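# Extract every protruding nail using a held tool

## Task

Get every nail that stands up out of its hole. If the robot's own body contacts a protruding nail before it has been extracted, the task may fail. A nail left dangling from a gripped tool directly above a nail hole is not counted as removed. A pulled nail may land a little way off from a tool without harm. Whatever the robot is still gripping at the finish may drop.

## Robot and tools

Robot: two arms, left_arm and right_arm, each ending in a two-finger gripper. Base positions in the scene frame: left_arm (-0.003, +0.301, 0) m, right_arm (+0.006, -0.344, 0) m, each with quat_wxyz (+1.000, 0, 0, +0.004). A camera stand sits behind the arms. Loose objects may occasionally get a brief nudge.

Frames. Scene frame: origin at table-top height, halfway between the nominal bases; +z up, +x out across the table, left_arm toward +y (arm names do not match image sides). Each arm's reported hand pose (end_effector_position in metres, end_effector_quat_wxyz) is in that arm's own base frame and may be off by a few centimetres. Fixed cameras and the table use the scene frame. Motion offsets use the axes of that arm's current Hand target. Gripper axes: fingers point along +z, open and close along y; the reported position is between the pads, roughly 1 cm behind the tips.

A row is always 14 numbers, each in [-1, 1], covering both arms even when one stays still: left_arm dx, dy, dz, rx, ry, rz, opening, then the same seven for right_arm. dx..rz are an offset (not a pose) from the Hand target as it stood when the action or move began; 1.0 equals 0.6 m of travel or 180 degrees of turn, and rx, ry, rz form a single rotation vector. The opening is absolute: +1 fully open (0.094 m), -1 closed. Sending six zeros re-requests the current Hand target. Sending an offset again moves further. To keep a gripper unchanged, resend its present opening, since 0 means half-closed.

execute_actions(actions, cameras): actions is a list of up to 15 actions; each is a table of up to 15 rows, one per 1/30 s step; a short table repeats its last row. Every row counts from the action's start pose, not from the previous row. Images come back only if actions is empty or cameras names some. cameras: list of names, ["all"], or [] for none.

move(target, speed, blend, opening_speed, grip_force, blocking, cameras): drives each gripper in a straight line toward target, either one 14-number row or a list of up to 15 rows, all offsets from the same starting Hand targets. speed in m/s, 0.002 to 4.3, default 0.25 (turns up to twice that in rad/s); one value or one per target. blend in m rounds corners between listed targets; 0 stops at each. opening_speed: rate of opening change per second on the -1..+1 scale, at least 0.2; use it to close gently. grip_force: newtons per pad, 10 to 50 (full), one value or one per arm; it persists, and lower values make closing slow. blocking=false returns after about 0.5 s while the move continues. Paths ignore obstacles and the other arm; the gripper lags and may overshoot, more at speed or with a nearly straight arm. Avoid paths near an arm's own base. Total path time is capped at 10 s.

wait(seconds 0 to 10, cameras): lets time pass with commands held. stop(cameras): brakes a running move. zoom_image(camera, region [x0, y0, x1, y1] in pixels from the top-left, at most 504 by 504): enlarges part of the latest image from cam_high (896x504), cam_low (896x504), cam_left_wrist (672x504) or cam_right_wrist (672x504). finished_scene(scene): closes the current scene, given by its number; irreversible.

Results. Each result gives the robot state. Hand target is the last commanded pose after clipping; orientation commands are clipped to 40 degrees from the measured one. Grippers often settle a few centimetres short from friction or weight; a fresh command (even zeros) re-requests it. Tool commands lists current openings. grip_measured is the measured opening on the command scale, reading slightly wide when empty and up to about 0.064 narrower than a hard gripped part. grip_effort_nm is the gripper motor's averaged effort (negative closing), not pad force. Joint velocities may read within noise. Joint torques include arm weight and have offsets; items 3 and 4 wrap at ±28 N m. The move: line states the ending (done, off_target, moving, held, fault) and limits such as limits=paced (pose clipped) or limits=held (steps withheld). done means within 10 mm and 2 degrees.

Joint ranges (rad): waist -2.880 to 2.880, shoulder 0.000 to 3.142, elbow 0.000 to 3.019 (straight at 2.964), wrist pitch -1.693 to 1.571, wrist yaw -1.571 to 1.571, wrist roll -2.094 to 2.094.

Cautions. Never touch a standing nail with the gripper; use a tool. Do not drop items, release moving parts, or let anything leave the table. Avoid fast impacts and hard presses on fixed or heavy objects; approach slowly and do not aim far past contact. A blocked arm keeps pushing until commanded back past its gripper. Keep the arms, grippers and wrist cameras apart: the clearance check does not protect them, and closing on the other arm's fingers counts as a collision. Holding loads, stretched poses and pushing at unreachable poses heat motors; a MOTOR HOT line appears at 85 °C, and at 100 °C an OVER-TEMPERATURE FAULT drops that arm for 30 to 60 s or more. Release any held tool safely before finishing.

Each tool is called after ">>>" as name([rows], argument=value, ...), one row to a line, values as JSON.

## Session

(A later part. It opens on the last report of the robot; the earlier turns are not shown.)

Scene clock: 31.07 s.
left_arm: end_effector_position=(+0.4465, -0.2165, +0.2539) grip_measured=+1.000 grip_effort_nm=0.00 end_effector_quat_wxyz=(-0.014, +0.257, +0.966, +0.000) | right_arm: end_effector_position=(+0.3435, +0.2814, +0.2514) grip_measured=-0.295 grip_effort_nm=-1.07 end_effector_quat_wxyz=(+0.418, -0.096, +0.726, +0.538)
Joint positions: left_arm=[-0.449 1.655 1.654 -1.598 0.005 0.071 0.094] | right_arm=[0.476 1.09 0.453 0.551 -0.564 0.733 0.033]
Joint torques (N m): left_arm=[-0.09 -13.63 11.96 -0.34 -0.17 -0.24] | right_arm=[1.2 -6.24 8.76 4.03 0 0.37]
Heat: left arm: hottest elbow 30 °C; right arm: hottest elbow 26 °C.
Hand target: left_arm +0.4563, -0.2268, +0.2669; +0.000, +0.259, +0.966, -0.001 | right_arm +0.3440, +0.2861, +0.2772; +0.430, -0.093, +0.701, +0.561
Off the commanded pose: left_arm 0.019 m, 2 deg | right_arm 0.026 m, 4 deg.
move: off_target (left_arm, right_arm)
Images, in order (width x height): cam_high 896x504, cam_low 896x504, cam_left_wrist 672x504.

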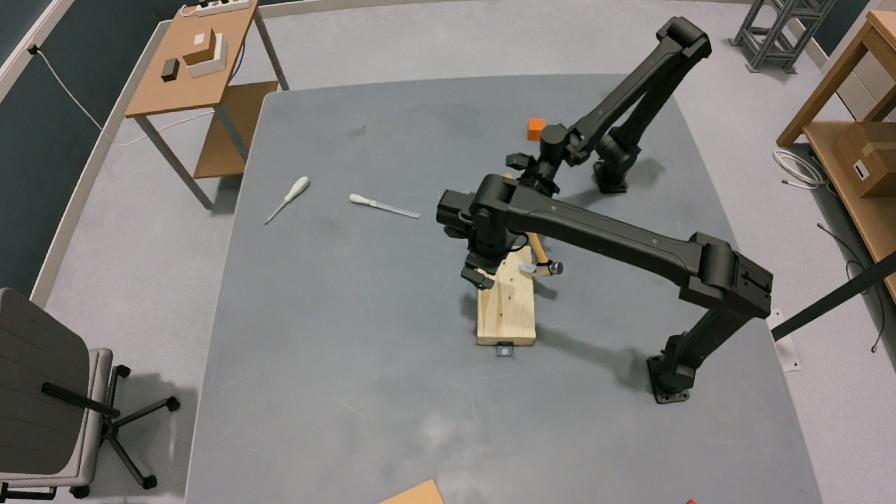

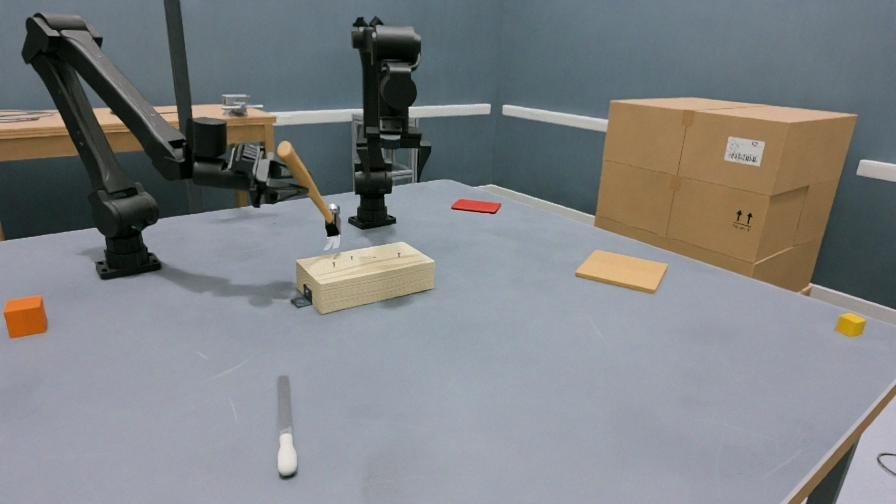

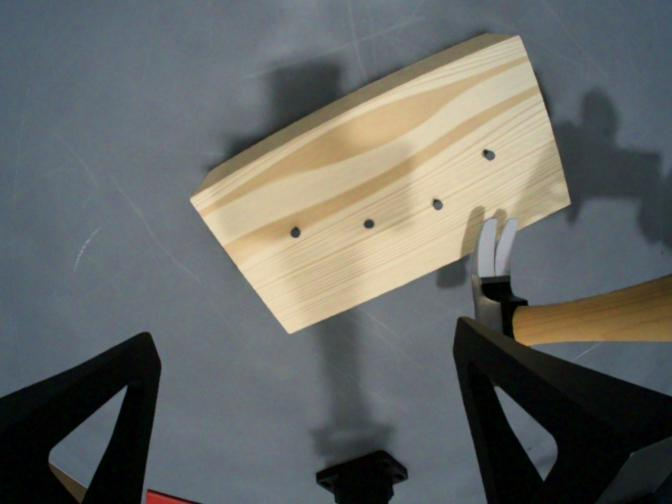

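>>> move(target=[0,0,0,0,0,0,1,0.035,-0.035,0.02,0,0,0,-0.9], speed=0.12, cameras=["cam_high","cam_low","cam_left_wrist"])

>>> zoom_image(camera="cam_low", region=[290, 190, 410, 310])

>>> zoom_image(camera="cam_high", region=[460, 210, 570, 330])

>>> zoom_image(camera="cam_left_wrist", region=[400, 110, 600, 330])

Scene clock: 32.67 s.
left_arm: end_effector_position=(+0.4465, -0.2165, +0.2539) grip_measured=+1.000 grip_effort_nm=0.00 end_effector_quat_wxyz=(-0.014, +0.257, +0.966, +0.000) | right_arm: end_effector_position=(+0.3500, +0.2924, +0.2338) grip_measured=-0.295 grip_effort_nm=-1.07 end_effector_quat_wxyz=(+0.426, -0.099, +0.717, +0.543)
Joint positions: left_arm=[-0.449 1.655 1.654 -1.598 0.005 0.071 0.094] | right_arm=[0.498 1.194 0.441 0.697 -0.544 0.739 0.033]
Joint torques (N m): left_arm=[-0.03 -13.68 11.99 -0.36 -0.17 -0.24] | right_arm=[1.14 -6.65 7.61 3.74 0.06 0.3]
Heat: left arm: hottest elbow 31 °C; right arm: hottest elbow 26 °C.
Hand target: left_arm +0.4563, -0.2268, +0.2669; +0.000, +0.259, +0.966, -0.001 | right_arm +0.3500, +0.2965, +0.2476; +0.430, -0.093, +0.701, +0.561
Off the commanded pose: left_arm 0.019 m, 2 deg | right_arm 0.014 m, 3 deg.
move: off_target (left_arm, right_arm)
Images, in order (width x height): cam_high 896x504, cam_low 896x504, cam_left_wrist 672x504.

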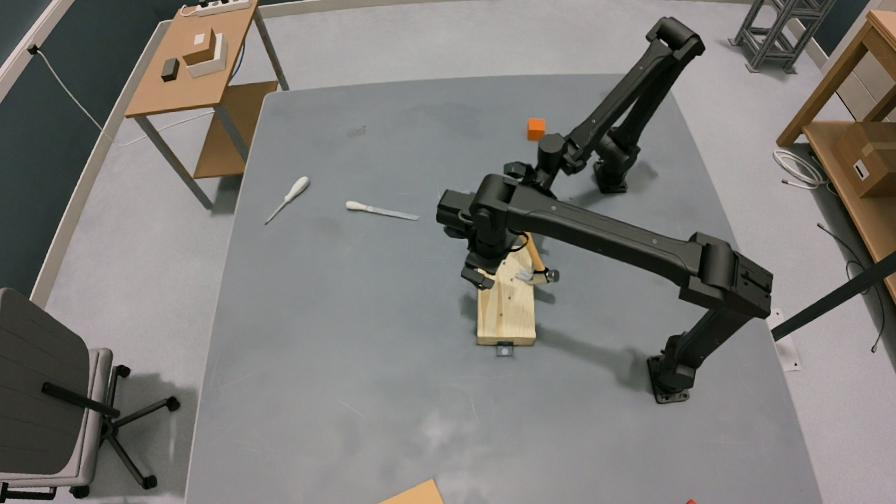

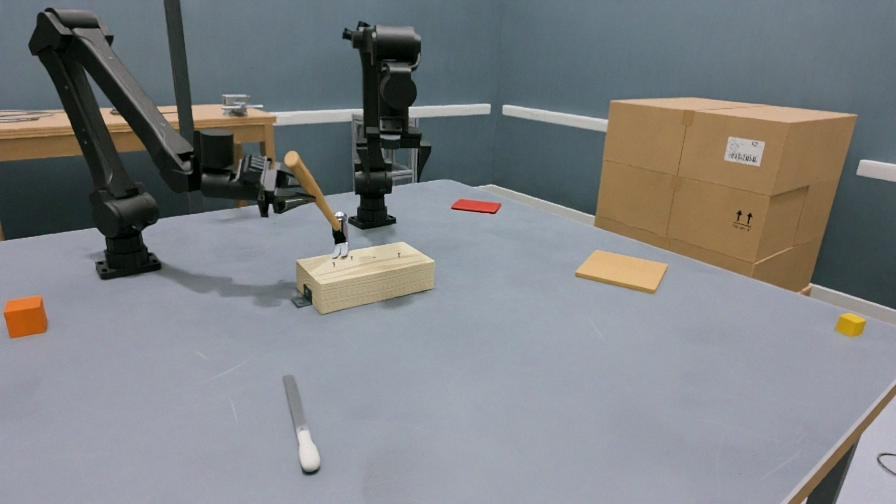

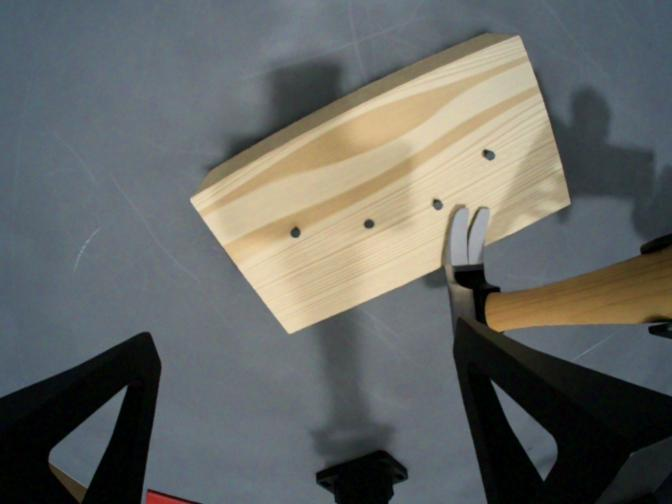

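Scaled by 4.200 from the camera's 896x504 image, which has a finer 1280x720 frame.

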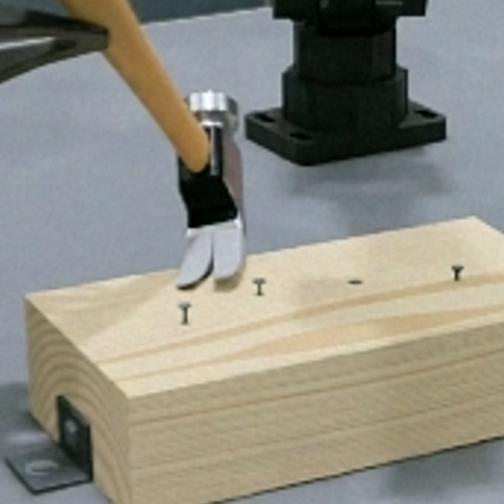

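Scaled by 4.200 from the camera's 896x504 image, which has a finer 1280x720 frame.

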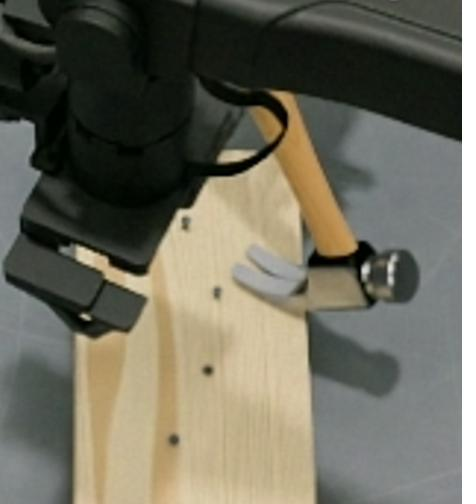

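Scaled by 2.291 from the camera's 672x504 image, which has a finer 960x720 frame.

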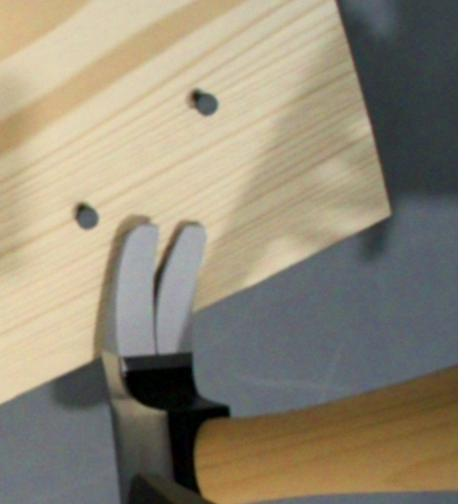

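>>> move(target=[0,0,0,0,0,0,1,-0.022,-0.04,-0.01,0,0,0,-0.9], speed=0.12, cameras=["cam_high","cam_low","cam_left_wrist"])

>>> zoom_image(camera="cam_low", region=[290, 190, 410, 310])

>>> zoom_image(camera="cam_left_wrist", region=[400, 110, 600, 330])

Scene clock: 34.07 s.
left_arm: end_effector_position=(+0.4465, -0.2165, +0.2539) grip_measured=+1.000 grip_effort_nm=-0.01 end_effector_quat_wxyz=(-0.014, +0.257, +0.966, +0.000) | right_arm: end_effector_position=(+0.3590, +0.2803, +0.2302) grip_measured=-0.296 grip_effort_nm=-1.07 end_effector_quat_wxyz=(+0.419, -0.100, +0.710, +0.557)
Joint positions: left_arm=[-0.449 1.655 1.654 -1.598 0.005 0.071 0.094] | right_arm=[0.438 1.235 0.441 0.758 -0.627 0.765 0.033]
Joint torques (N m): left_arm=[0.03 -13.57 11.97 -0.35 -0.17 -0.23] | right_arm=[0.5 -5.36 8.08 3.06 0.19 0.01]
Heat: left arm: hottest elbow 31 °C; right arm: hottest elbow 26 °C.
Hand target: left_arm +0.4563, -0.2268, +0.2669; +0.000, +0.259, +0.966, -0.001 | right_arm +0.3699, +0.2781, +0.2398; +0.430, -0.093, +0.701, +0.561
Off the commanded pose: left_arm 0.019 m, 2 deg | right_arm 0.015 m, 2 deg.
move: off_target (left_arm, right_arm)
Images, in order (width x height): cam_high 896x504, cam_low 896x504, cam_left_wrist 672x504.

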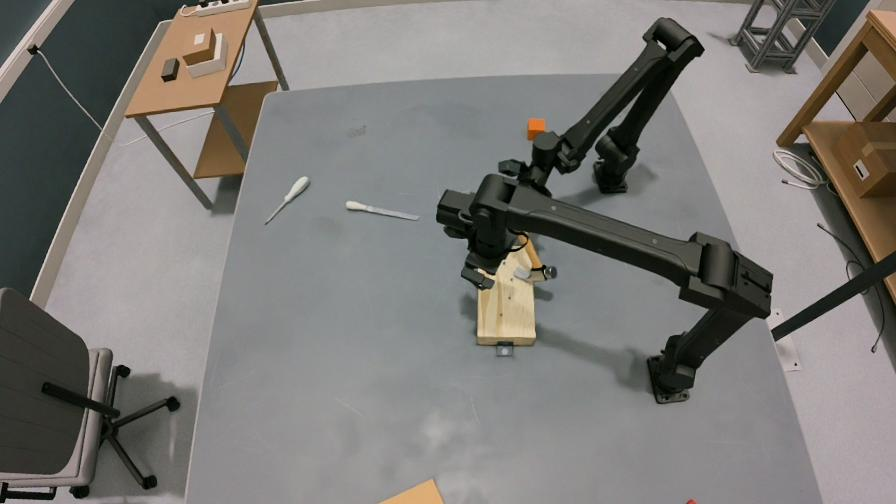

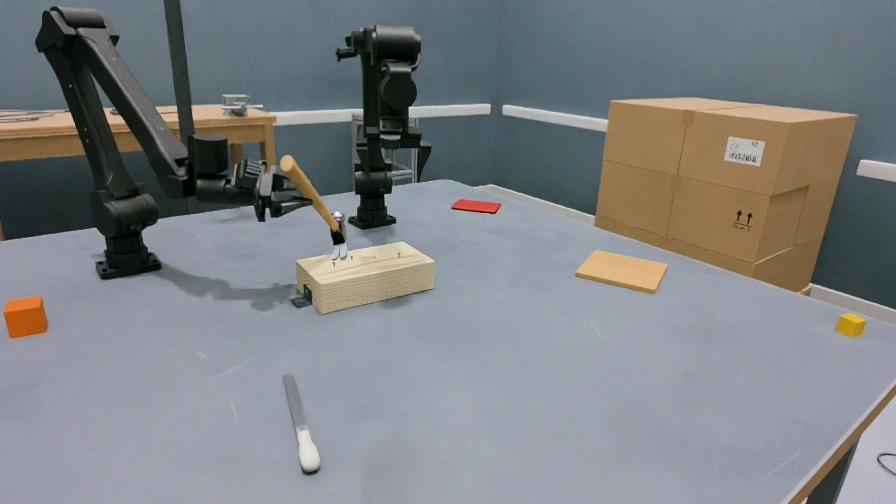

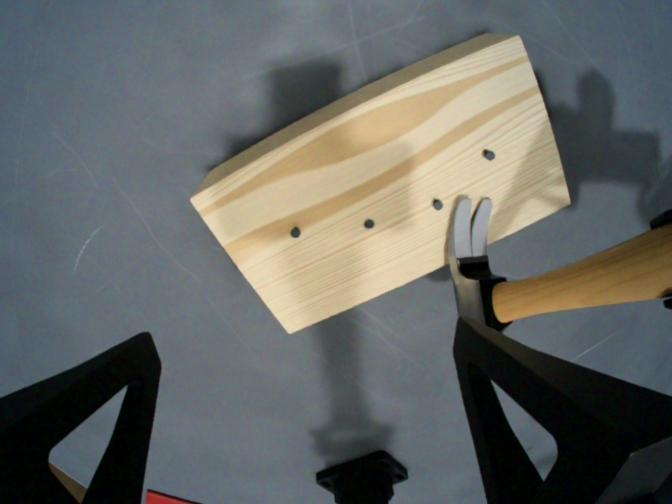

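Scaled by 4.200 from the camera's 896x504 image, which has a finer 1280x720 frame.

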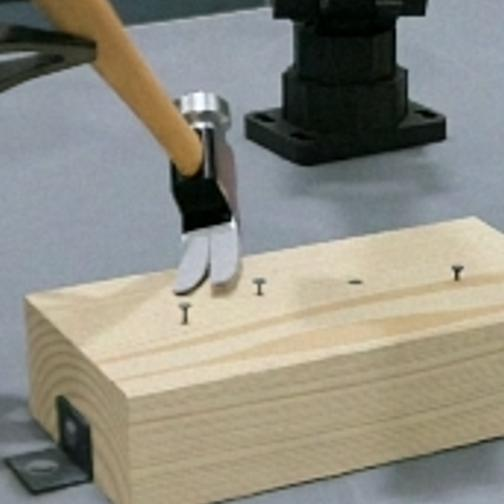

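Scaled by 2.291 from the camera's 672x504 image, which has a finer 960x720 frame.

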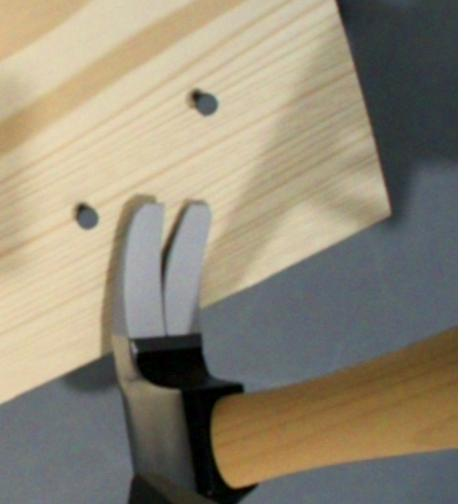

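>>> move(target=[0,0,0,0,0,0,1,-0.042,-0.024,0,0,0,0,-0.9], speed=0.12, cameras=["cam_high","cam_low","cam_left_wrist"])

>>> zoom_image(camera="cam_low", region=[290, 190, 410, 310])

>>> zoom_image(camera="cam_left_wrist", region=[400, 110, 600, 330])

Scene clock: 35.27 s.
left_arm: end_effector_position=(+0.4465, -0.2165, +0.2539) grip_measured=+1.000 grip_effort_nm=0.00 end_effector_quat_wxyz=(-0.014, +0.257, +0.966, +0.000) | right_arm: end_effector_position=(+0.3731, +0.2630, +0.2287) grip_measured=-0.297 grip_effort_nm=-1.07 end_effector_quat_wxyz=(+0.414, -0.095, +0.712, +0.559)
Joint positions: left_arm=[-0.449 1.655 1.654 -1.598 0.005 0.071 0.094] | right_arm=[0.367 1.257 0.456 0.758 -0.699 0.773 0.033]
Joint torques (N m): left_arm=[0.03 -13.63 11.97 -0.35 -0.17 -0.24] | right_arm=[0.03 -5.95 10.77 2.22 0.21 -0.09]
Heat: left arm: hottest elbow 31 °C; right arm: hottest elbow 26 °C.
Hand target: left_arm +0.4563, -0.2268, +0.2669; +0.000, +0.259, +0.966, -0.001 | right_arm +0.3940, +0.2642, +0.2474; +0.430, -0.093, +0.701, +0.561
Off the commanded pose: left_arm 0.019 m, 2 deg | right_arm 0.028 m, 2 deg.
move: off_target (left_arm, right_arm)
Images, in order (width x height): cam_high 896x504, cam_low 896x504, cam_left_wrist 672x504.

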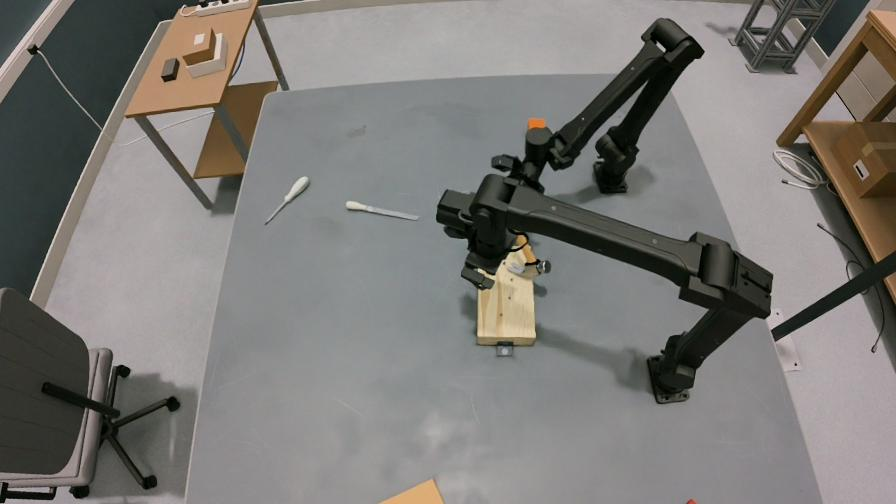

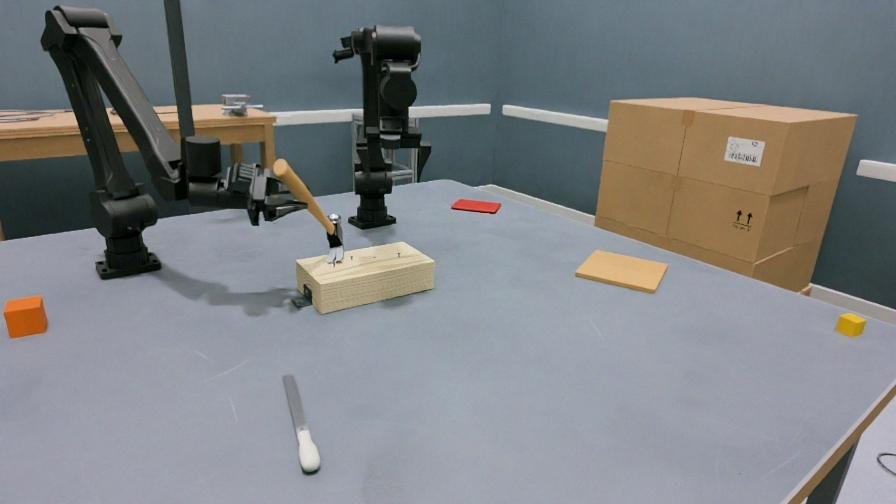

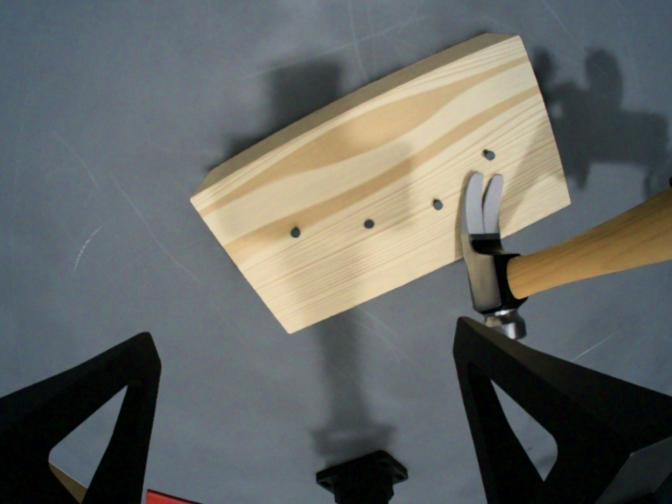

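Scaled by 4.200 from the camera's 896x504 image, which has a finer 1280x720 frame.

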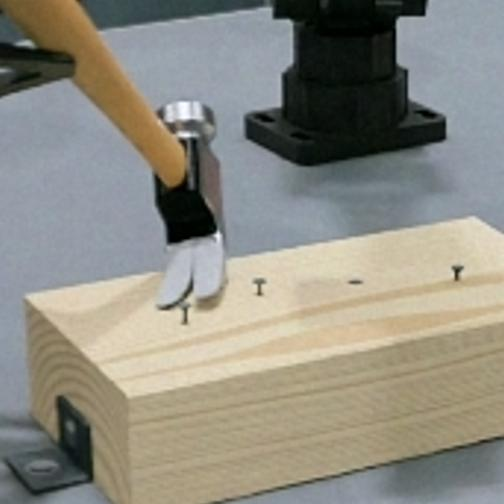

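Scaled by 2.291 from the camera's 672x504 image, which has a finer 960x720 frame.

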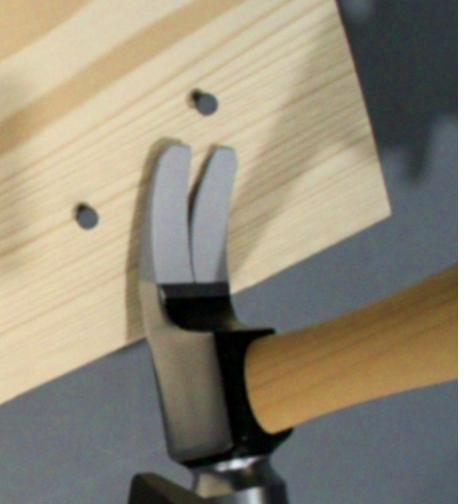

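>>> move(target=[0,0,0,0,0,0,1,-0.004,0,0.025,0,0,0,-0.9], speed=0.12, cameras=["cam_low","cam_left_wrist"])

>>> zoom_image(camera="cam_low", region=[290, 190, 410, 310])

>>> zoom_image(camera="cam_left_wrist", region=[400, 110, 600, 330])

Scene clock: 36.43 s.
left_arm: end_effector_position=(+0.4465, -0.2165, +0.2539) grip_measured=+1.000 grip_effort_nm=0.00 end_effector_quat_wxyz=(-0.014, +0.257, +0.966, +0.000) | right_arm: end_effector_position=(+0.3864, +0.2670, +0.2300) grip_measured=-0.297 grip_effort_nm=-1.07 end_effector_quat_wxyz=(+0.418, -0.088, +0.713, +0.556)
Joint positions: left_arm=[-0.449 1.655 1.654 -1.598 0.005 0.071 0.094] | right_arm=[0.371 1.288 0.488 0.758 -0.677 0.776 0.033]
Joint torques (N m): left_arm=[-0.09 -13.63 11.96 -0.35 -0.17 -0.23] | right_arm=[1.26 -5.77 10.89 2.04 0.26 -0.11]
Heat: left arm: hottest elbow 32 °C; right arm: hottest elbow 26 °C.
Hand target: left_arm +0.4563, -0.2268, +0.2669; +0.000, +0.259, +0.966, -0.001 | right_arm +0.4030, +0.2763, +0.2491; +0.430, -0.093, +0.701, +0.561
Off the commanded pose: left_arm 0.019 m, 2 deg | right_arm 0.027 m, 2 deg.
move: off_target (left_arm, right_arm)
Images, in order (width x height): cam_low 896x504, cam_left_wrist 672x504.

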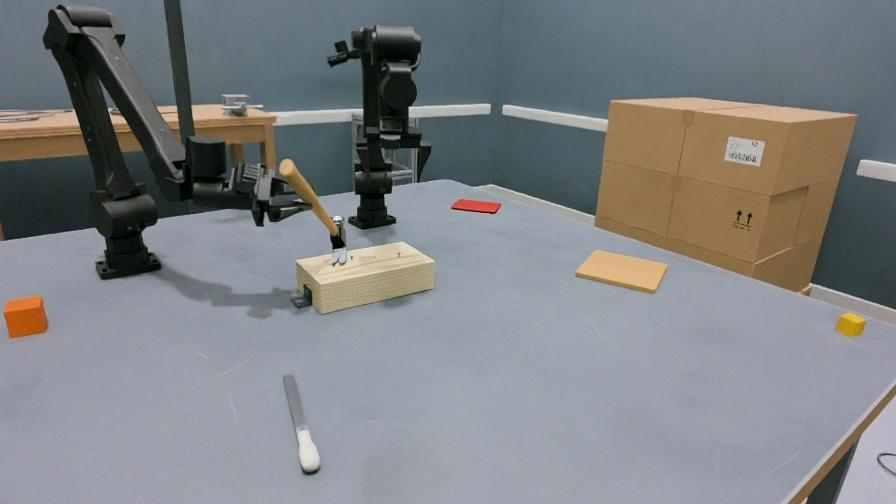

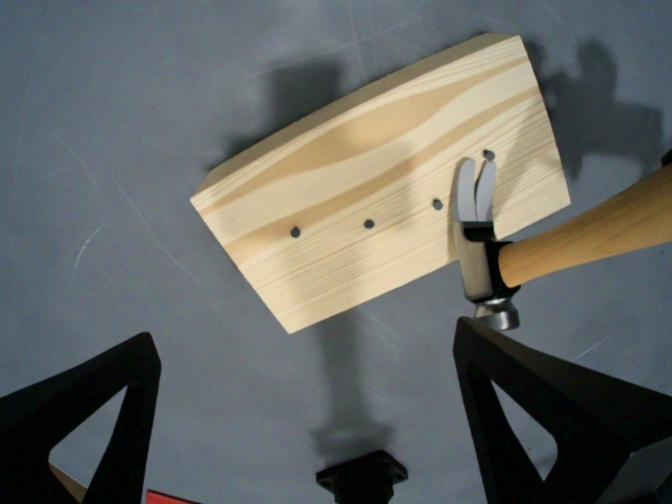

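Scaled by 4.200 from the camera's 896x504 image, which has a finer 1280x720 frame.

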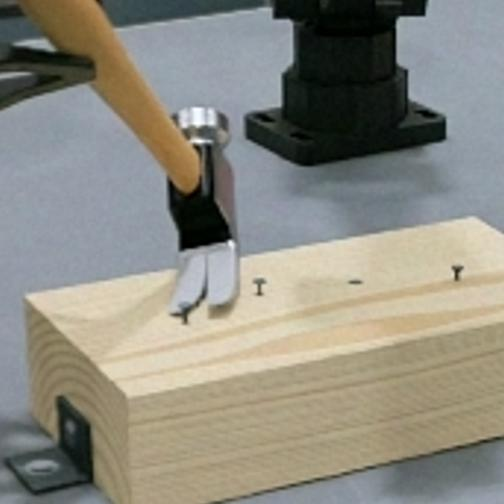

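Scaled by 2.291 from the camera's 672x504 image, which has a finer 960x720 frame.

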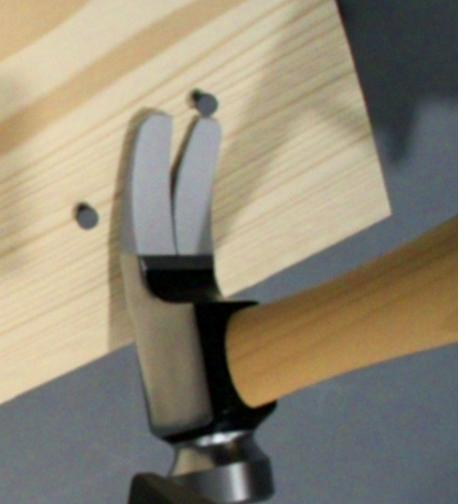

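>>> move(target=[0,0,0,0,0,0,1,0.003,0.003,-0.014,0,0,0,-0.9], speed=0.12, cameras=["cam_low","cam_left_wrist"])

>>> zoom_image(camera="cam_left_wrist", region=[420, 120, 540, 250])

Scene clock: 37.40 s.
left_arm: end_effector_position=(+0.4465, -0.2165, +0.2539) grip_measured=+1.000 grip_effort_nm=0.00 end_effector_quat_wxyz=(-0.014, +0.257, +0.966, +0.000) | right_arm: end_effector_position=(+0.3859, +0.2673, +0.2300) grip_measured=-0.297 grip_effort_nm=-1.07 end_effector_quat_wxyz=(+0.417, -0.090, +0.713, +0.556)
Joint positions: left_arm=[-0.449 1.655 1.654 -1.598 0.005 0.071 0.094] | right_arm=[0.371 1.288 0.488 0.758 -0.68 0.776 0.033]
Joint torques (N m): left_arm=[-0.03 -13.63 11.97 -0.36 -0.18 -0.23] | right_arm=[1.38 -7.65 9.46 2.02 0.1 -0.1]
Heat: left arm: hottest elbow 32 °C; right arm: hottest elbow 26 °C.
Hand target: left_arm +0.4563, -0.2268, +0.2669; +0.000, +0.259, +0.966, -0.001 | right_arm +0.3966, +0.2703, +0.2491; +0.430, -0.093, +0.701, +0.561
Off the commanded pose: left_arm 0.019 m, 2 deg | right_arm 0.022 m, 2 deg.
move: off_target (left_arm, right_arm)
Images, in order (width x height): cam_low 896x504, cam_left_wrist 672x504.

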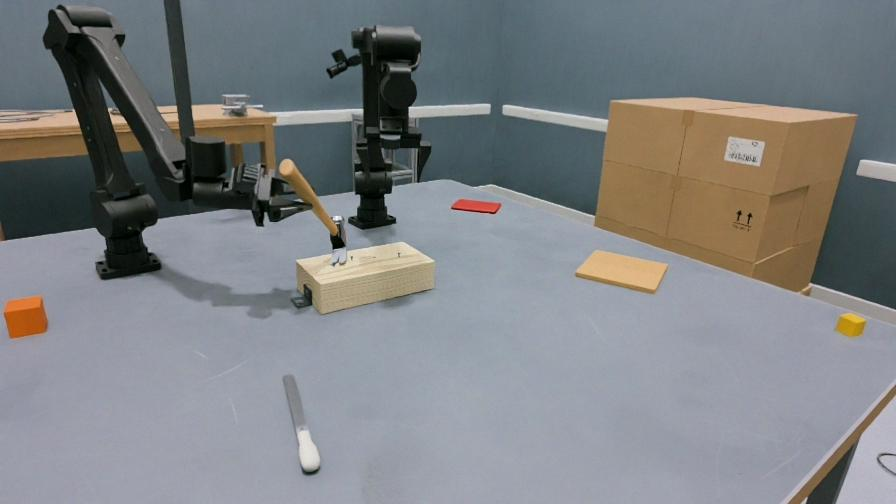

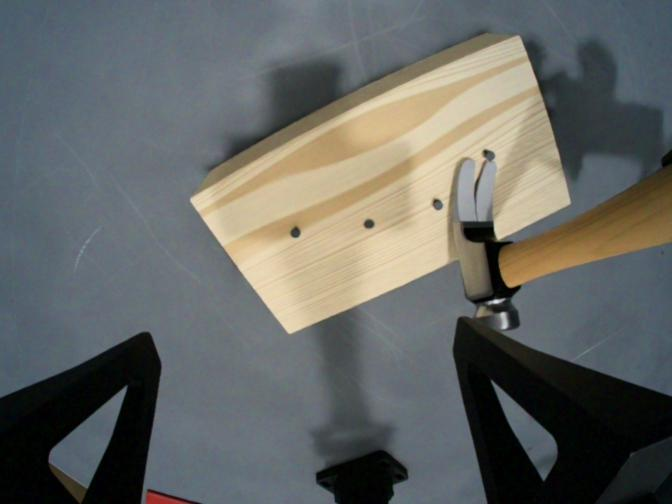

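Scaled by 3.877 from the camera's 672x504 image, which has a finer 960x720 frame.

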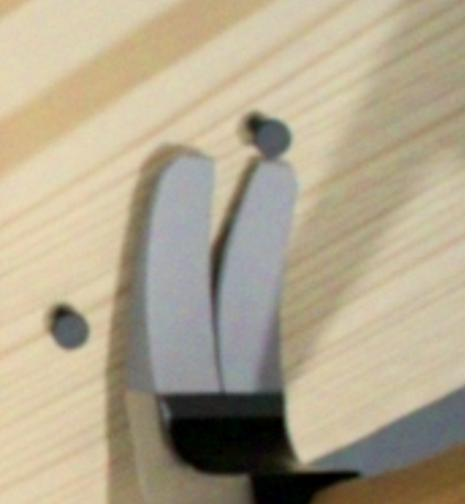

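>>> move(target=[0,0,0,0,0,0,1,0.002,0.002,-0.016,0,0,0,-0.9], speed=0.12, cameras=["cam_left_wrist"])

>>> zoom_image(camera="cam_left_wrist", region=[420, 120, 540, 250])

Scene clock: 38.40 s.
left_arm: end_effector_position=(+0.4465, -0.2165, +0.2539) grip_measured=+1.000 grip_effort_nm=-0.01 end_effector_quat_wxyz=(-0.014, +0.257, +0.966, +0.000) | right_arm: end_effector_position=(+0.3855, +0.2662, +0.2301) grip_measured=-0.297 grip_effort_nm=-1.07 end_effector_quat_wxyz=(+0.415, -0.092, +0.713, +0.558)
Joint positions: left_arm=[-0.449 1.655 1.654 -1.598 0.005 0.071 0.094] | right_arm=[0.366 1.288 0.488 0.758 -0.693 0.776 0.033]
Joint torques (N m): left_arm=[-0.09 -13.63 11.99 -0.35 -0.17 -0.23] | right_arm=[-0.32 -9.17 7.87 1.68 0.04 -0.1]
Heat: left arm: hottest elbow 32 °C; right arm: hottest elbow 26 °C.
Hand target: left_arm +0.4563, -0.2268, +0.2669; +0.000, +0.259, +0.966, -0.001 | right_arm +0.3904, +0.2628, +0.2491; +0.430, -0.093, +0.701, +0.561
Off the commanded pose: left_arm 0.019 m, 2 deg | right_arm 0.020 m, 2 deg.
move: off_target (left_arm, right_arm)
Images, in order (width x height): cam_left_wrist 672x504.

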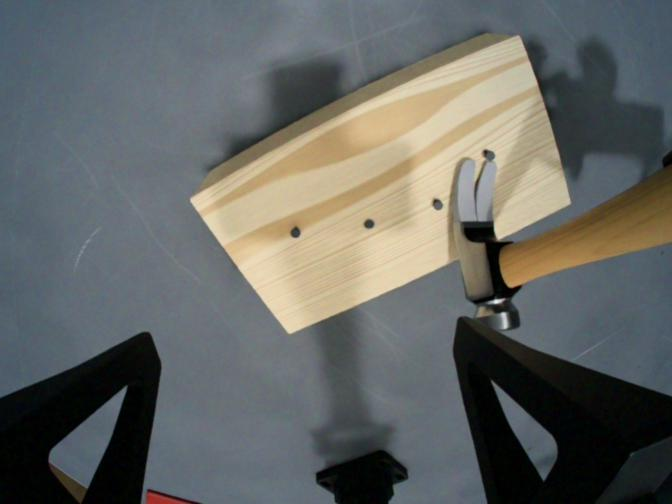

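Scaled by 3.877 from the camera's 672x504 image, which has a finer 960x720 frame.

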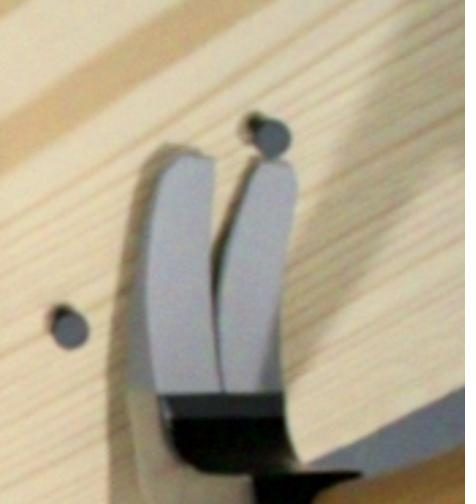

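>>> move(target=[0,0,0,0,0,0,1,-0.03,-0.026,-0.008,0,0,0,-0.9], speed=0.12, cameras=["cam_left_wrist","cam_low"])

>>> zoom_image(camera="cam_left_wrist", region=[420, 120, 540, 250])

>>> zoom_image(camera="cam_low", region=[290, 190, 410, 310])

Scene clock: 39.50 s.
left_arm: end_effector_position=(+0.4465, -0.2165, +0.2539) grip_measured=+1.000 grip_effort_nm=0.00 end_effector_quat_wxyz=(-0.014, +0.257, +0.966, +0.000) | right_arm: end_effector_position=(+0.3897, +0.2507, +0.2290) grip_measured=-0.297 grip_effort_nm=-1.07 end_effector_quat_wxyz=(+0.410, -0.094, +0.713, +0.561)
Joint positions: left_arm=[-0.449 1.655 1.654 -1.598 0.005 0.071 0.094] | right_arm=[0.312 1.289 0.488 0.753 -0.758 0.775 0.033]
Joint torques (N m): left_arm=[-0.03 -13.57 11.99 -0.36 -0.17 -0.24] | right_arm=[-1.49 -7.06 10.19 1.94 0.03 -0.12]
Heat: left arm: hottest elbow 32 °C; right arm: hottest elbow 26 °C.
Hand target: left_arm +0.4563, -0.2268, +0.2669; +0.000, +0.259, +0.966, -0.001 | right_arm +0.4086, +0.2467, +0.2508; +0.430, -0.093, +0.701, +0.561
Off the commanded pose: left_arm 0.019 m, 2 deg | right_arm 0.029 m, 3 deg.
move: off_target (left_arm, right_arm)
Images, in order (width x height): cam_low 896x504, cam_left_wrist 672x504.

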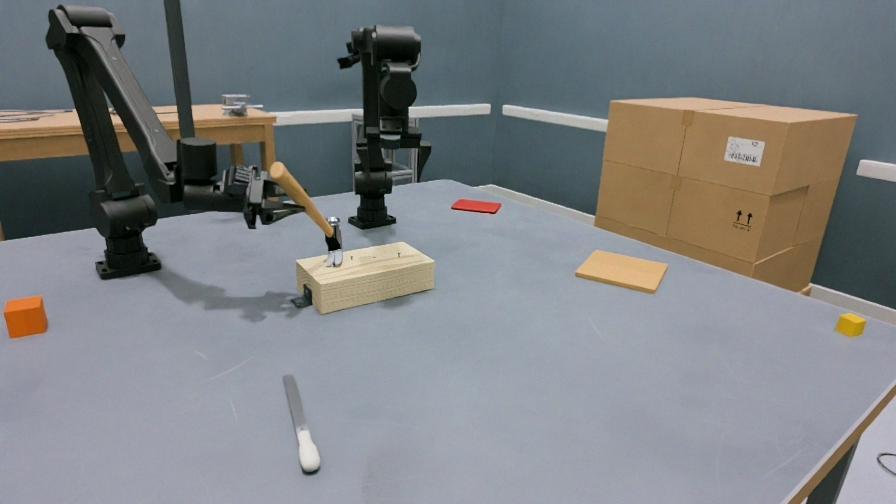

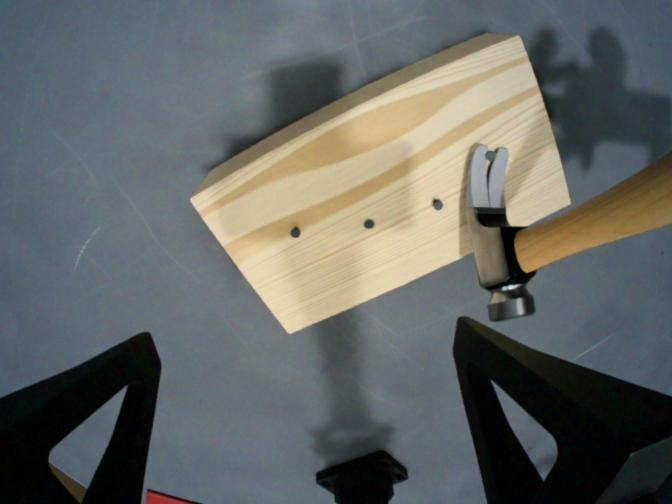

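Scaled by 3.877 from the camera's 672x504 image, which has a finer 960x720 frame.

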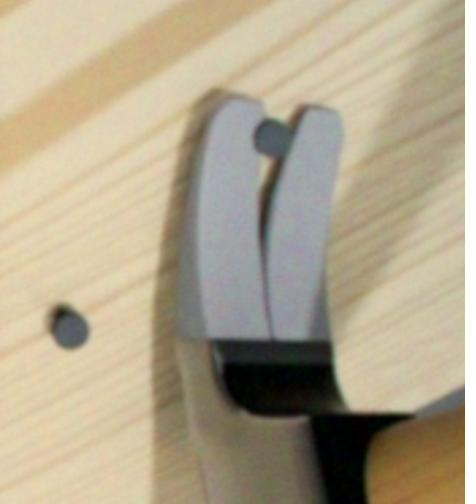

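Scaled by 4.200 from the camera's 896x504 image, which has a finer 1280x720 frame.

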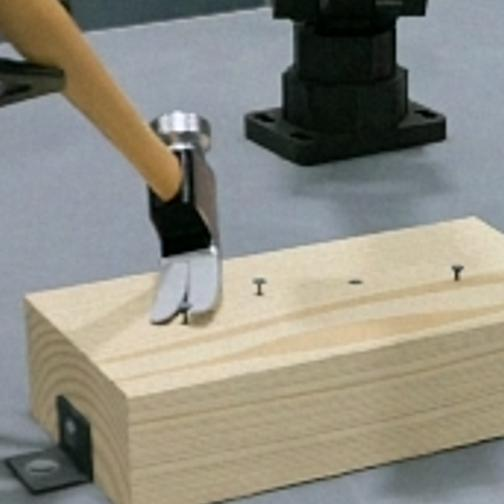

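>>> move(target=[0,0,0,0,0,0,1,-0.028,-0.025,0.006,0,0,0,-0.9], speed=0.12, cameras=["cam_left_wrist","cam_low"])

>>> zoom_image(camera="cam_left_wrist", region=[420, 100, 540, 230])

>>> zoom_image(camera="cam_low", region=[290, 190, 410, 310])

Scene clock: 40.60 s.
left_arm: end_effector_position=(+0.4465, -0.2165, +0.2539) grip_measured=+1.000 grip_effort_nm=-0.01 end_effector_quat_wxyz=(-0.014, +0.257, +0.966, +0.000) | right_arm: end_effector_position=(+0.3993, +0.2464, +0.2270) grip_measured=-0.297 grip_effort_nm=-1.07 end_effector_quat_wxyz=(+0.397, -0.095, +0.714, +0.569)
Joint positions: left_arm=[-0.449 1.655 1.654 -1.598 0.005 0.071 0.094] | right_arm=[0.282 1.323 0.514 0.753 -0.811 0.789 0.033]
Joint torques (N m): left_arm=[-0.03 -13.63 11.96 -0.35 -0.17 -0.23] | right_arm=[-2.02 -6.71 11.4 1.98 0.5 -0.27]
Heat: left arm: hottest elbow 33 °C; right arm: hottest elbow 27 °C.
Hand target: left_arm +0.4563, -0.2268, +0.2669; +0.000, +0.259, +0.966, -0.001 | right_arm +0.4299, +0.2386, +0.2520; +0.430, -0.093, +0.701, +0.561
Off the commanded pose: left_arm 0.019 m, 2 deg | right_arm 0.040 m, 4 deg.
move: off_target (left_arm, right_arm)
Images, in order (width x height): cam_low 896x504, cam_left_wrist 672x504.

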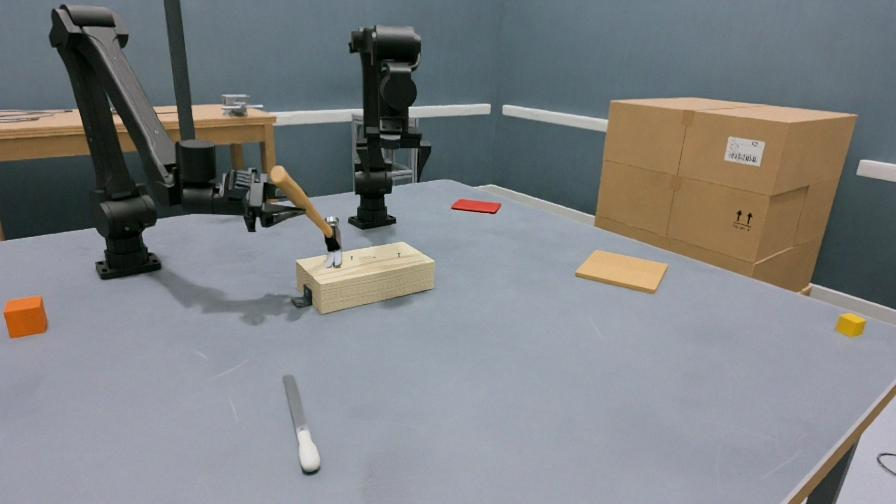

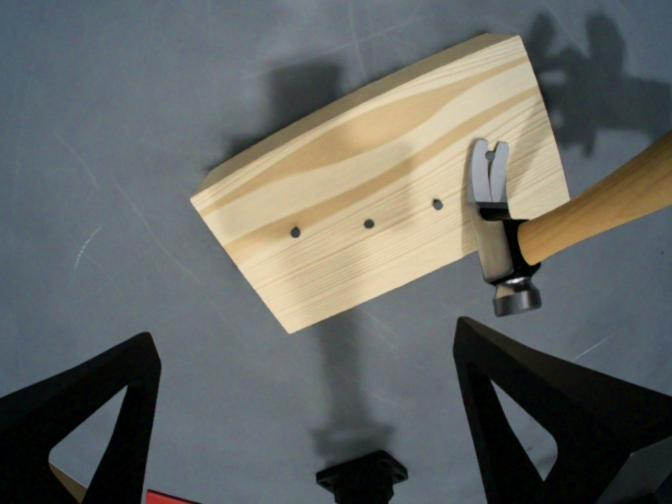

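Scaled by 3.877 from the camera's 672x504 image, which has a finer 960x720 frame.

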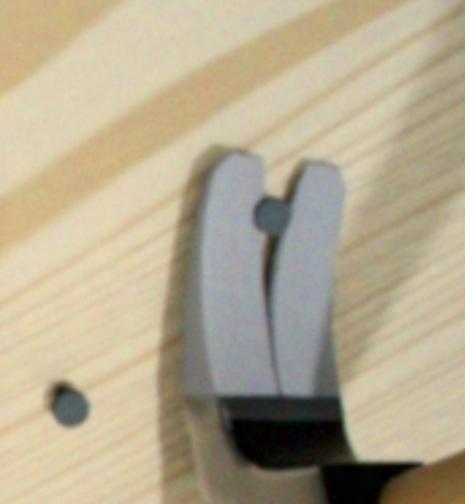

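Scaled by 4.200 from the camera's 896x504 image, which has a finer 1280x720 frame.

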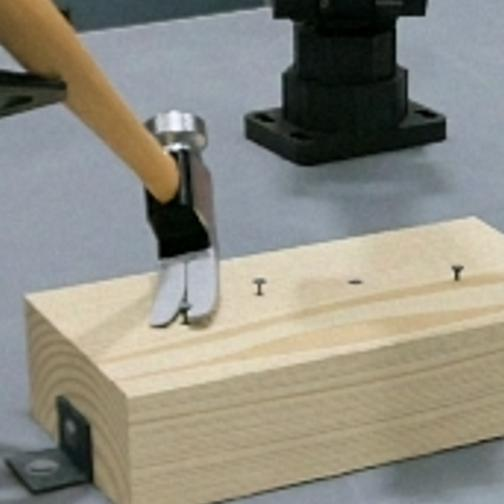

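>>> move(target=[0,0,0,0,0,0,1,-0.035,-0.03,0.014,0,0,0,-0.9], speed=0.12, cameras=["cam_left_wrist","cam_low"])

>>> zoom_image(camera="cam_left_wrist", region=[420, 100, 540, 230])

>>> zoom_image(camera="cam_low", region=[290, 190, 410, 310])

Scene clock: 41.80 s.
left_arm: end_effector_position=(+0.4465, -0.2165, +0.2539) grip_measured=+1.000 grip_effort_nm=0.00 end_effector_quat_wxyz=(-0.014, +0.257, +0.966, +0.000) | right_arm: end_effector_position=(+0.4170, +0.2466, +0.2252) grip_measured=-0.299 grip_effort_nm=-1.07 end_effector_quat_wxyz=(+0.375, -0.089, +0.717, +0.581)
Joint positions: left_arm=[-0.449 1.655 1.654 -1.598 0.005 0.071 0.094] | right_arm=[0.259 1.378 0.567 0.743 -0.86 0.822 0.033]
Joint torques (N m): left_arm=[-0.09 -13.63 11.99 -0.34 -0.17 -0.23] | right_arm=[-2.9 -7.77 12.26 1.91 1 -0.65]
Heat: left arm: hottest elbow 33 °C; right arm: hottest elbow 27 °C.
Hand target: left_arm +0.4563, -0.2268, +0.2669; +0.000, +0.259, +0.966, -0.001 | right_arm +0.4580, +0.2322, +0.2543; +0.430, -0.093, +0.701, +0.561
Off the commanded pose: left_arm 0.019 m, 2 deg | right_arm 0.052 m, 7 deg.
move: off_target (left_arm, right_arm)
Images, in order (width x height): cam_low 896x504, cam_left_wrist 672x504.

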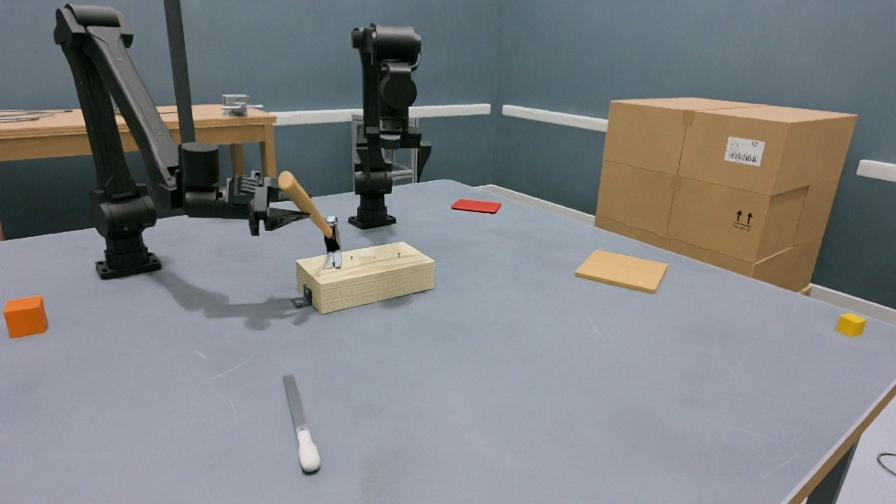

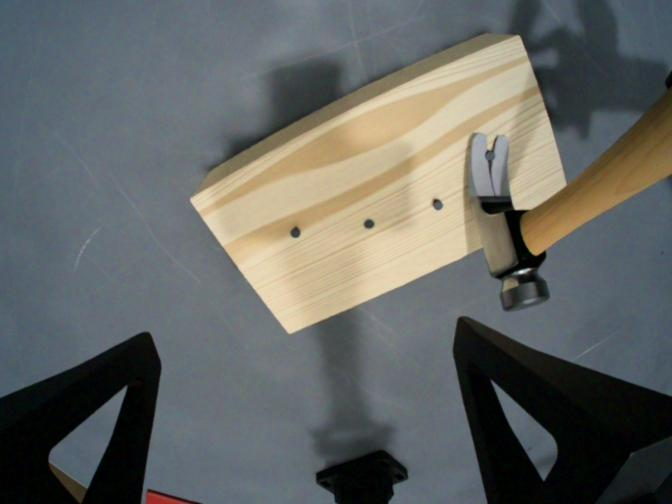

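Scaled by 3.877 from the camera's 672x504 image, which has a finer 960x720 frame.

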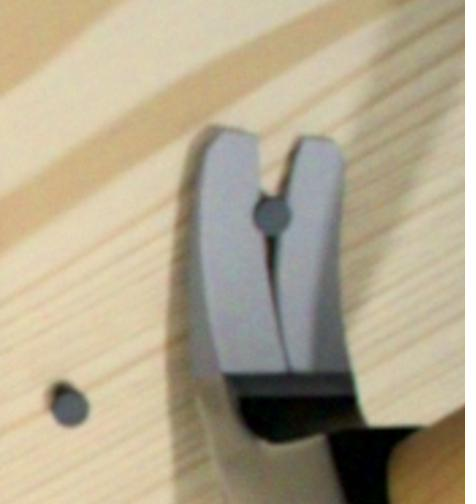

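Scaled by 4.200 from the camera's 896x504 image, which has a finer 1280x720 frame.

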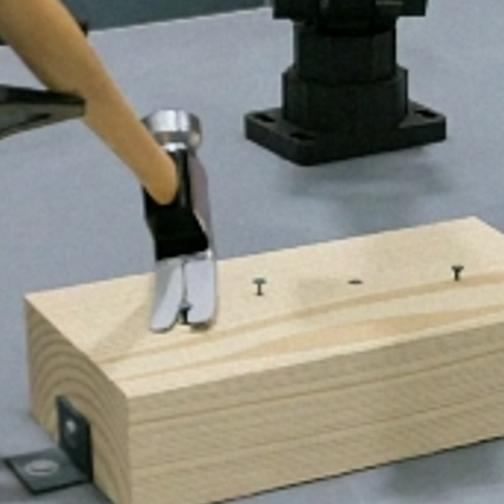

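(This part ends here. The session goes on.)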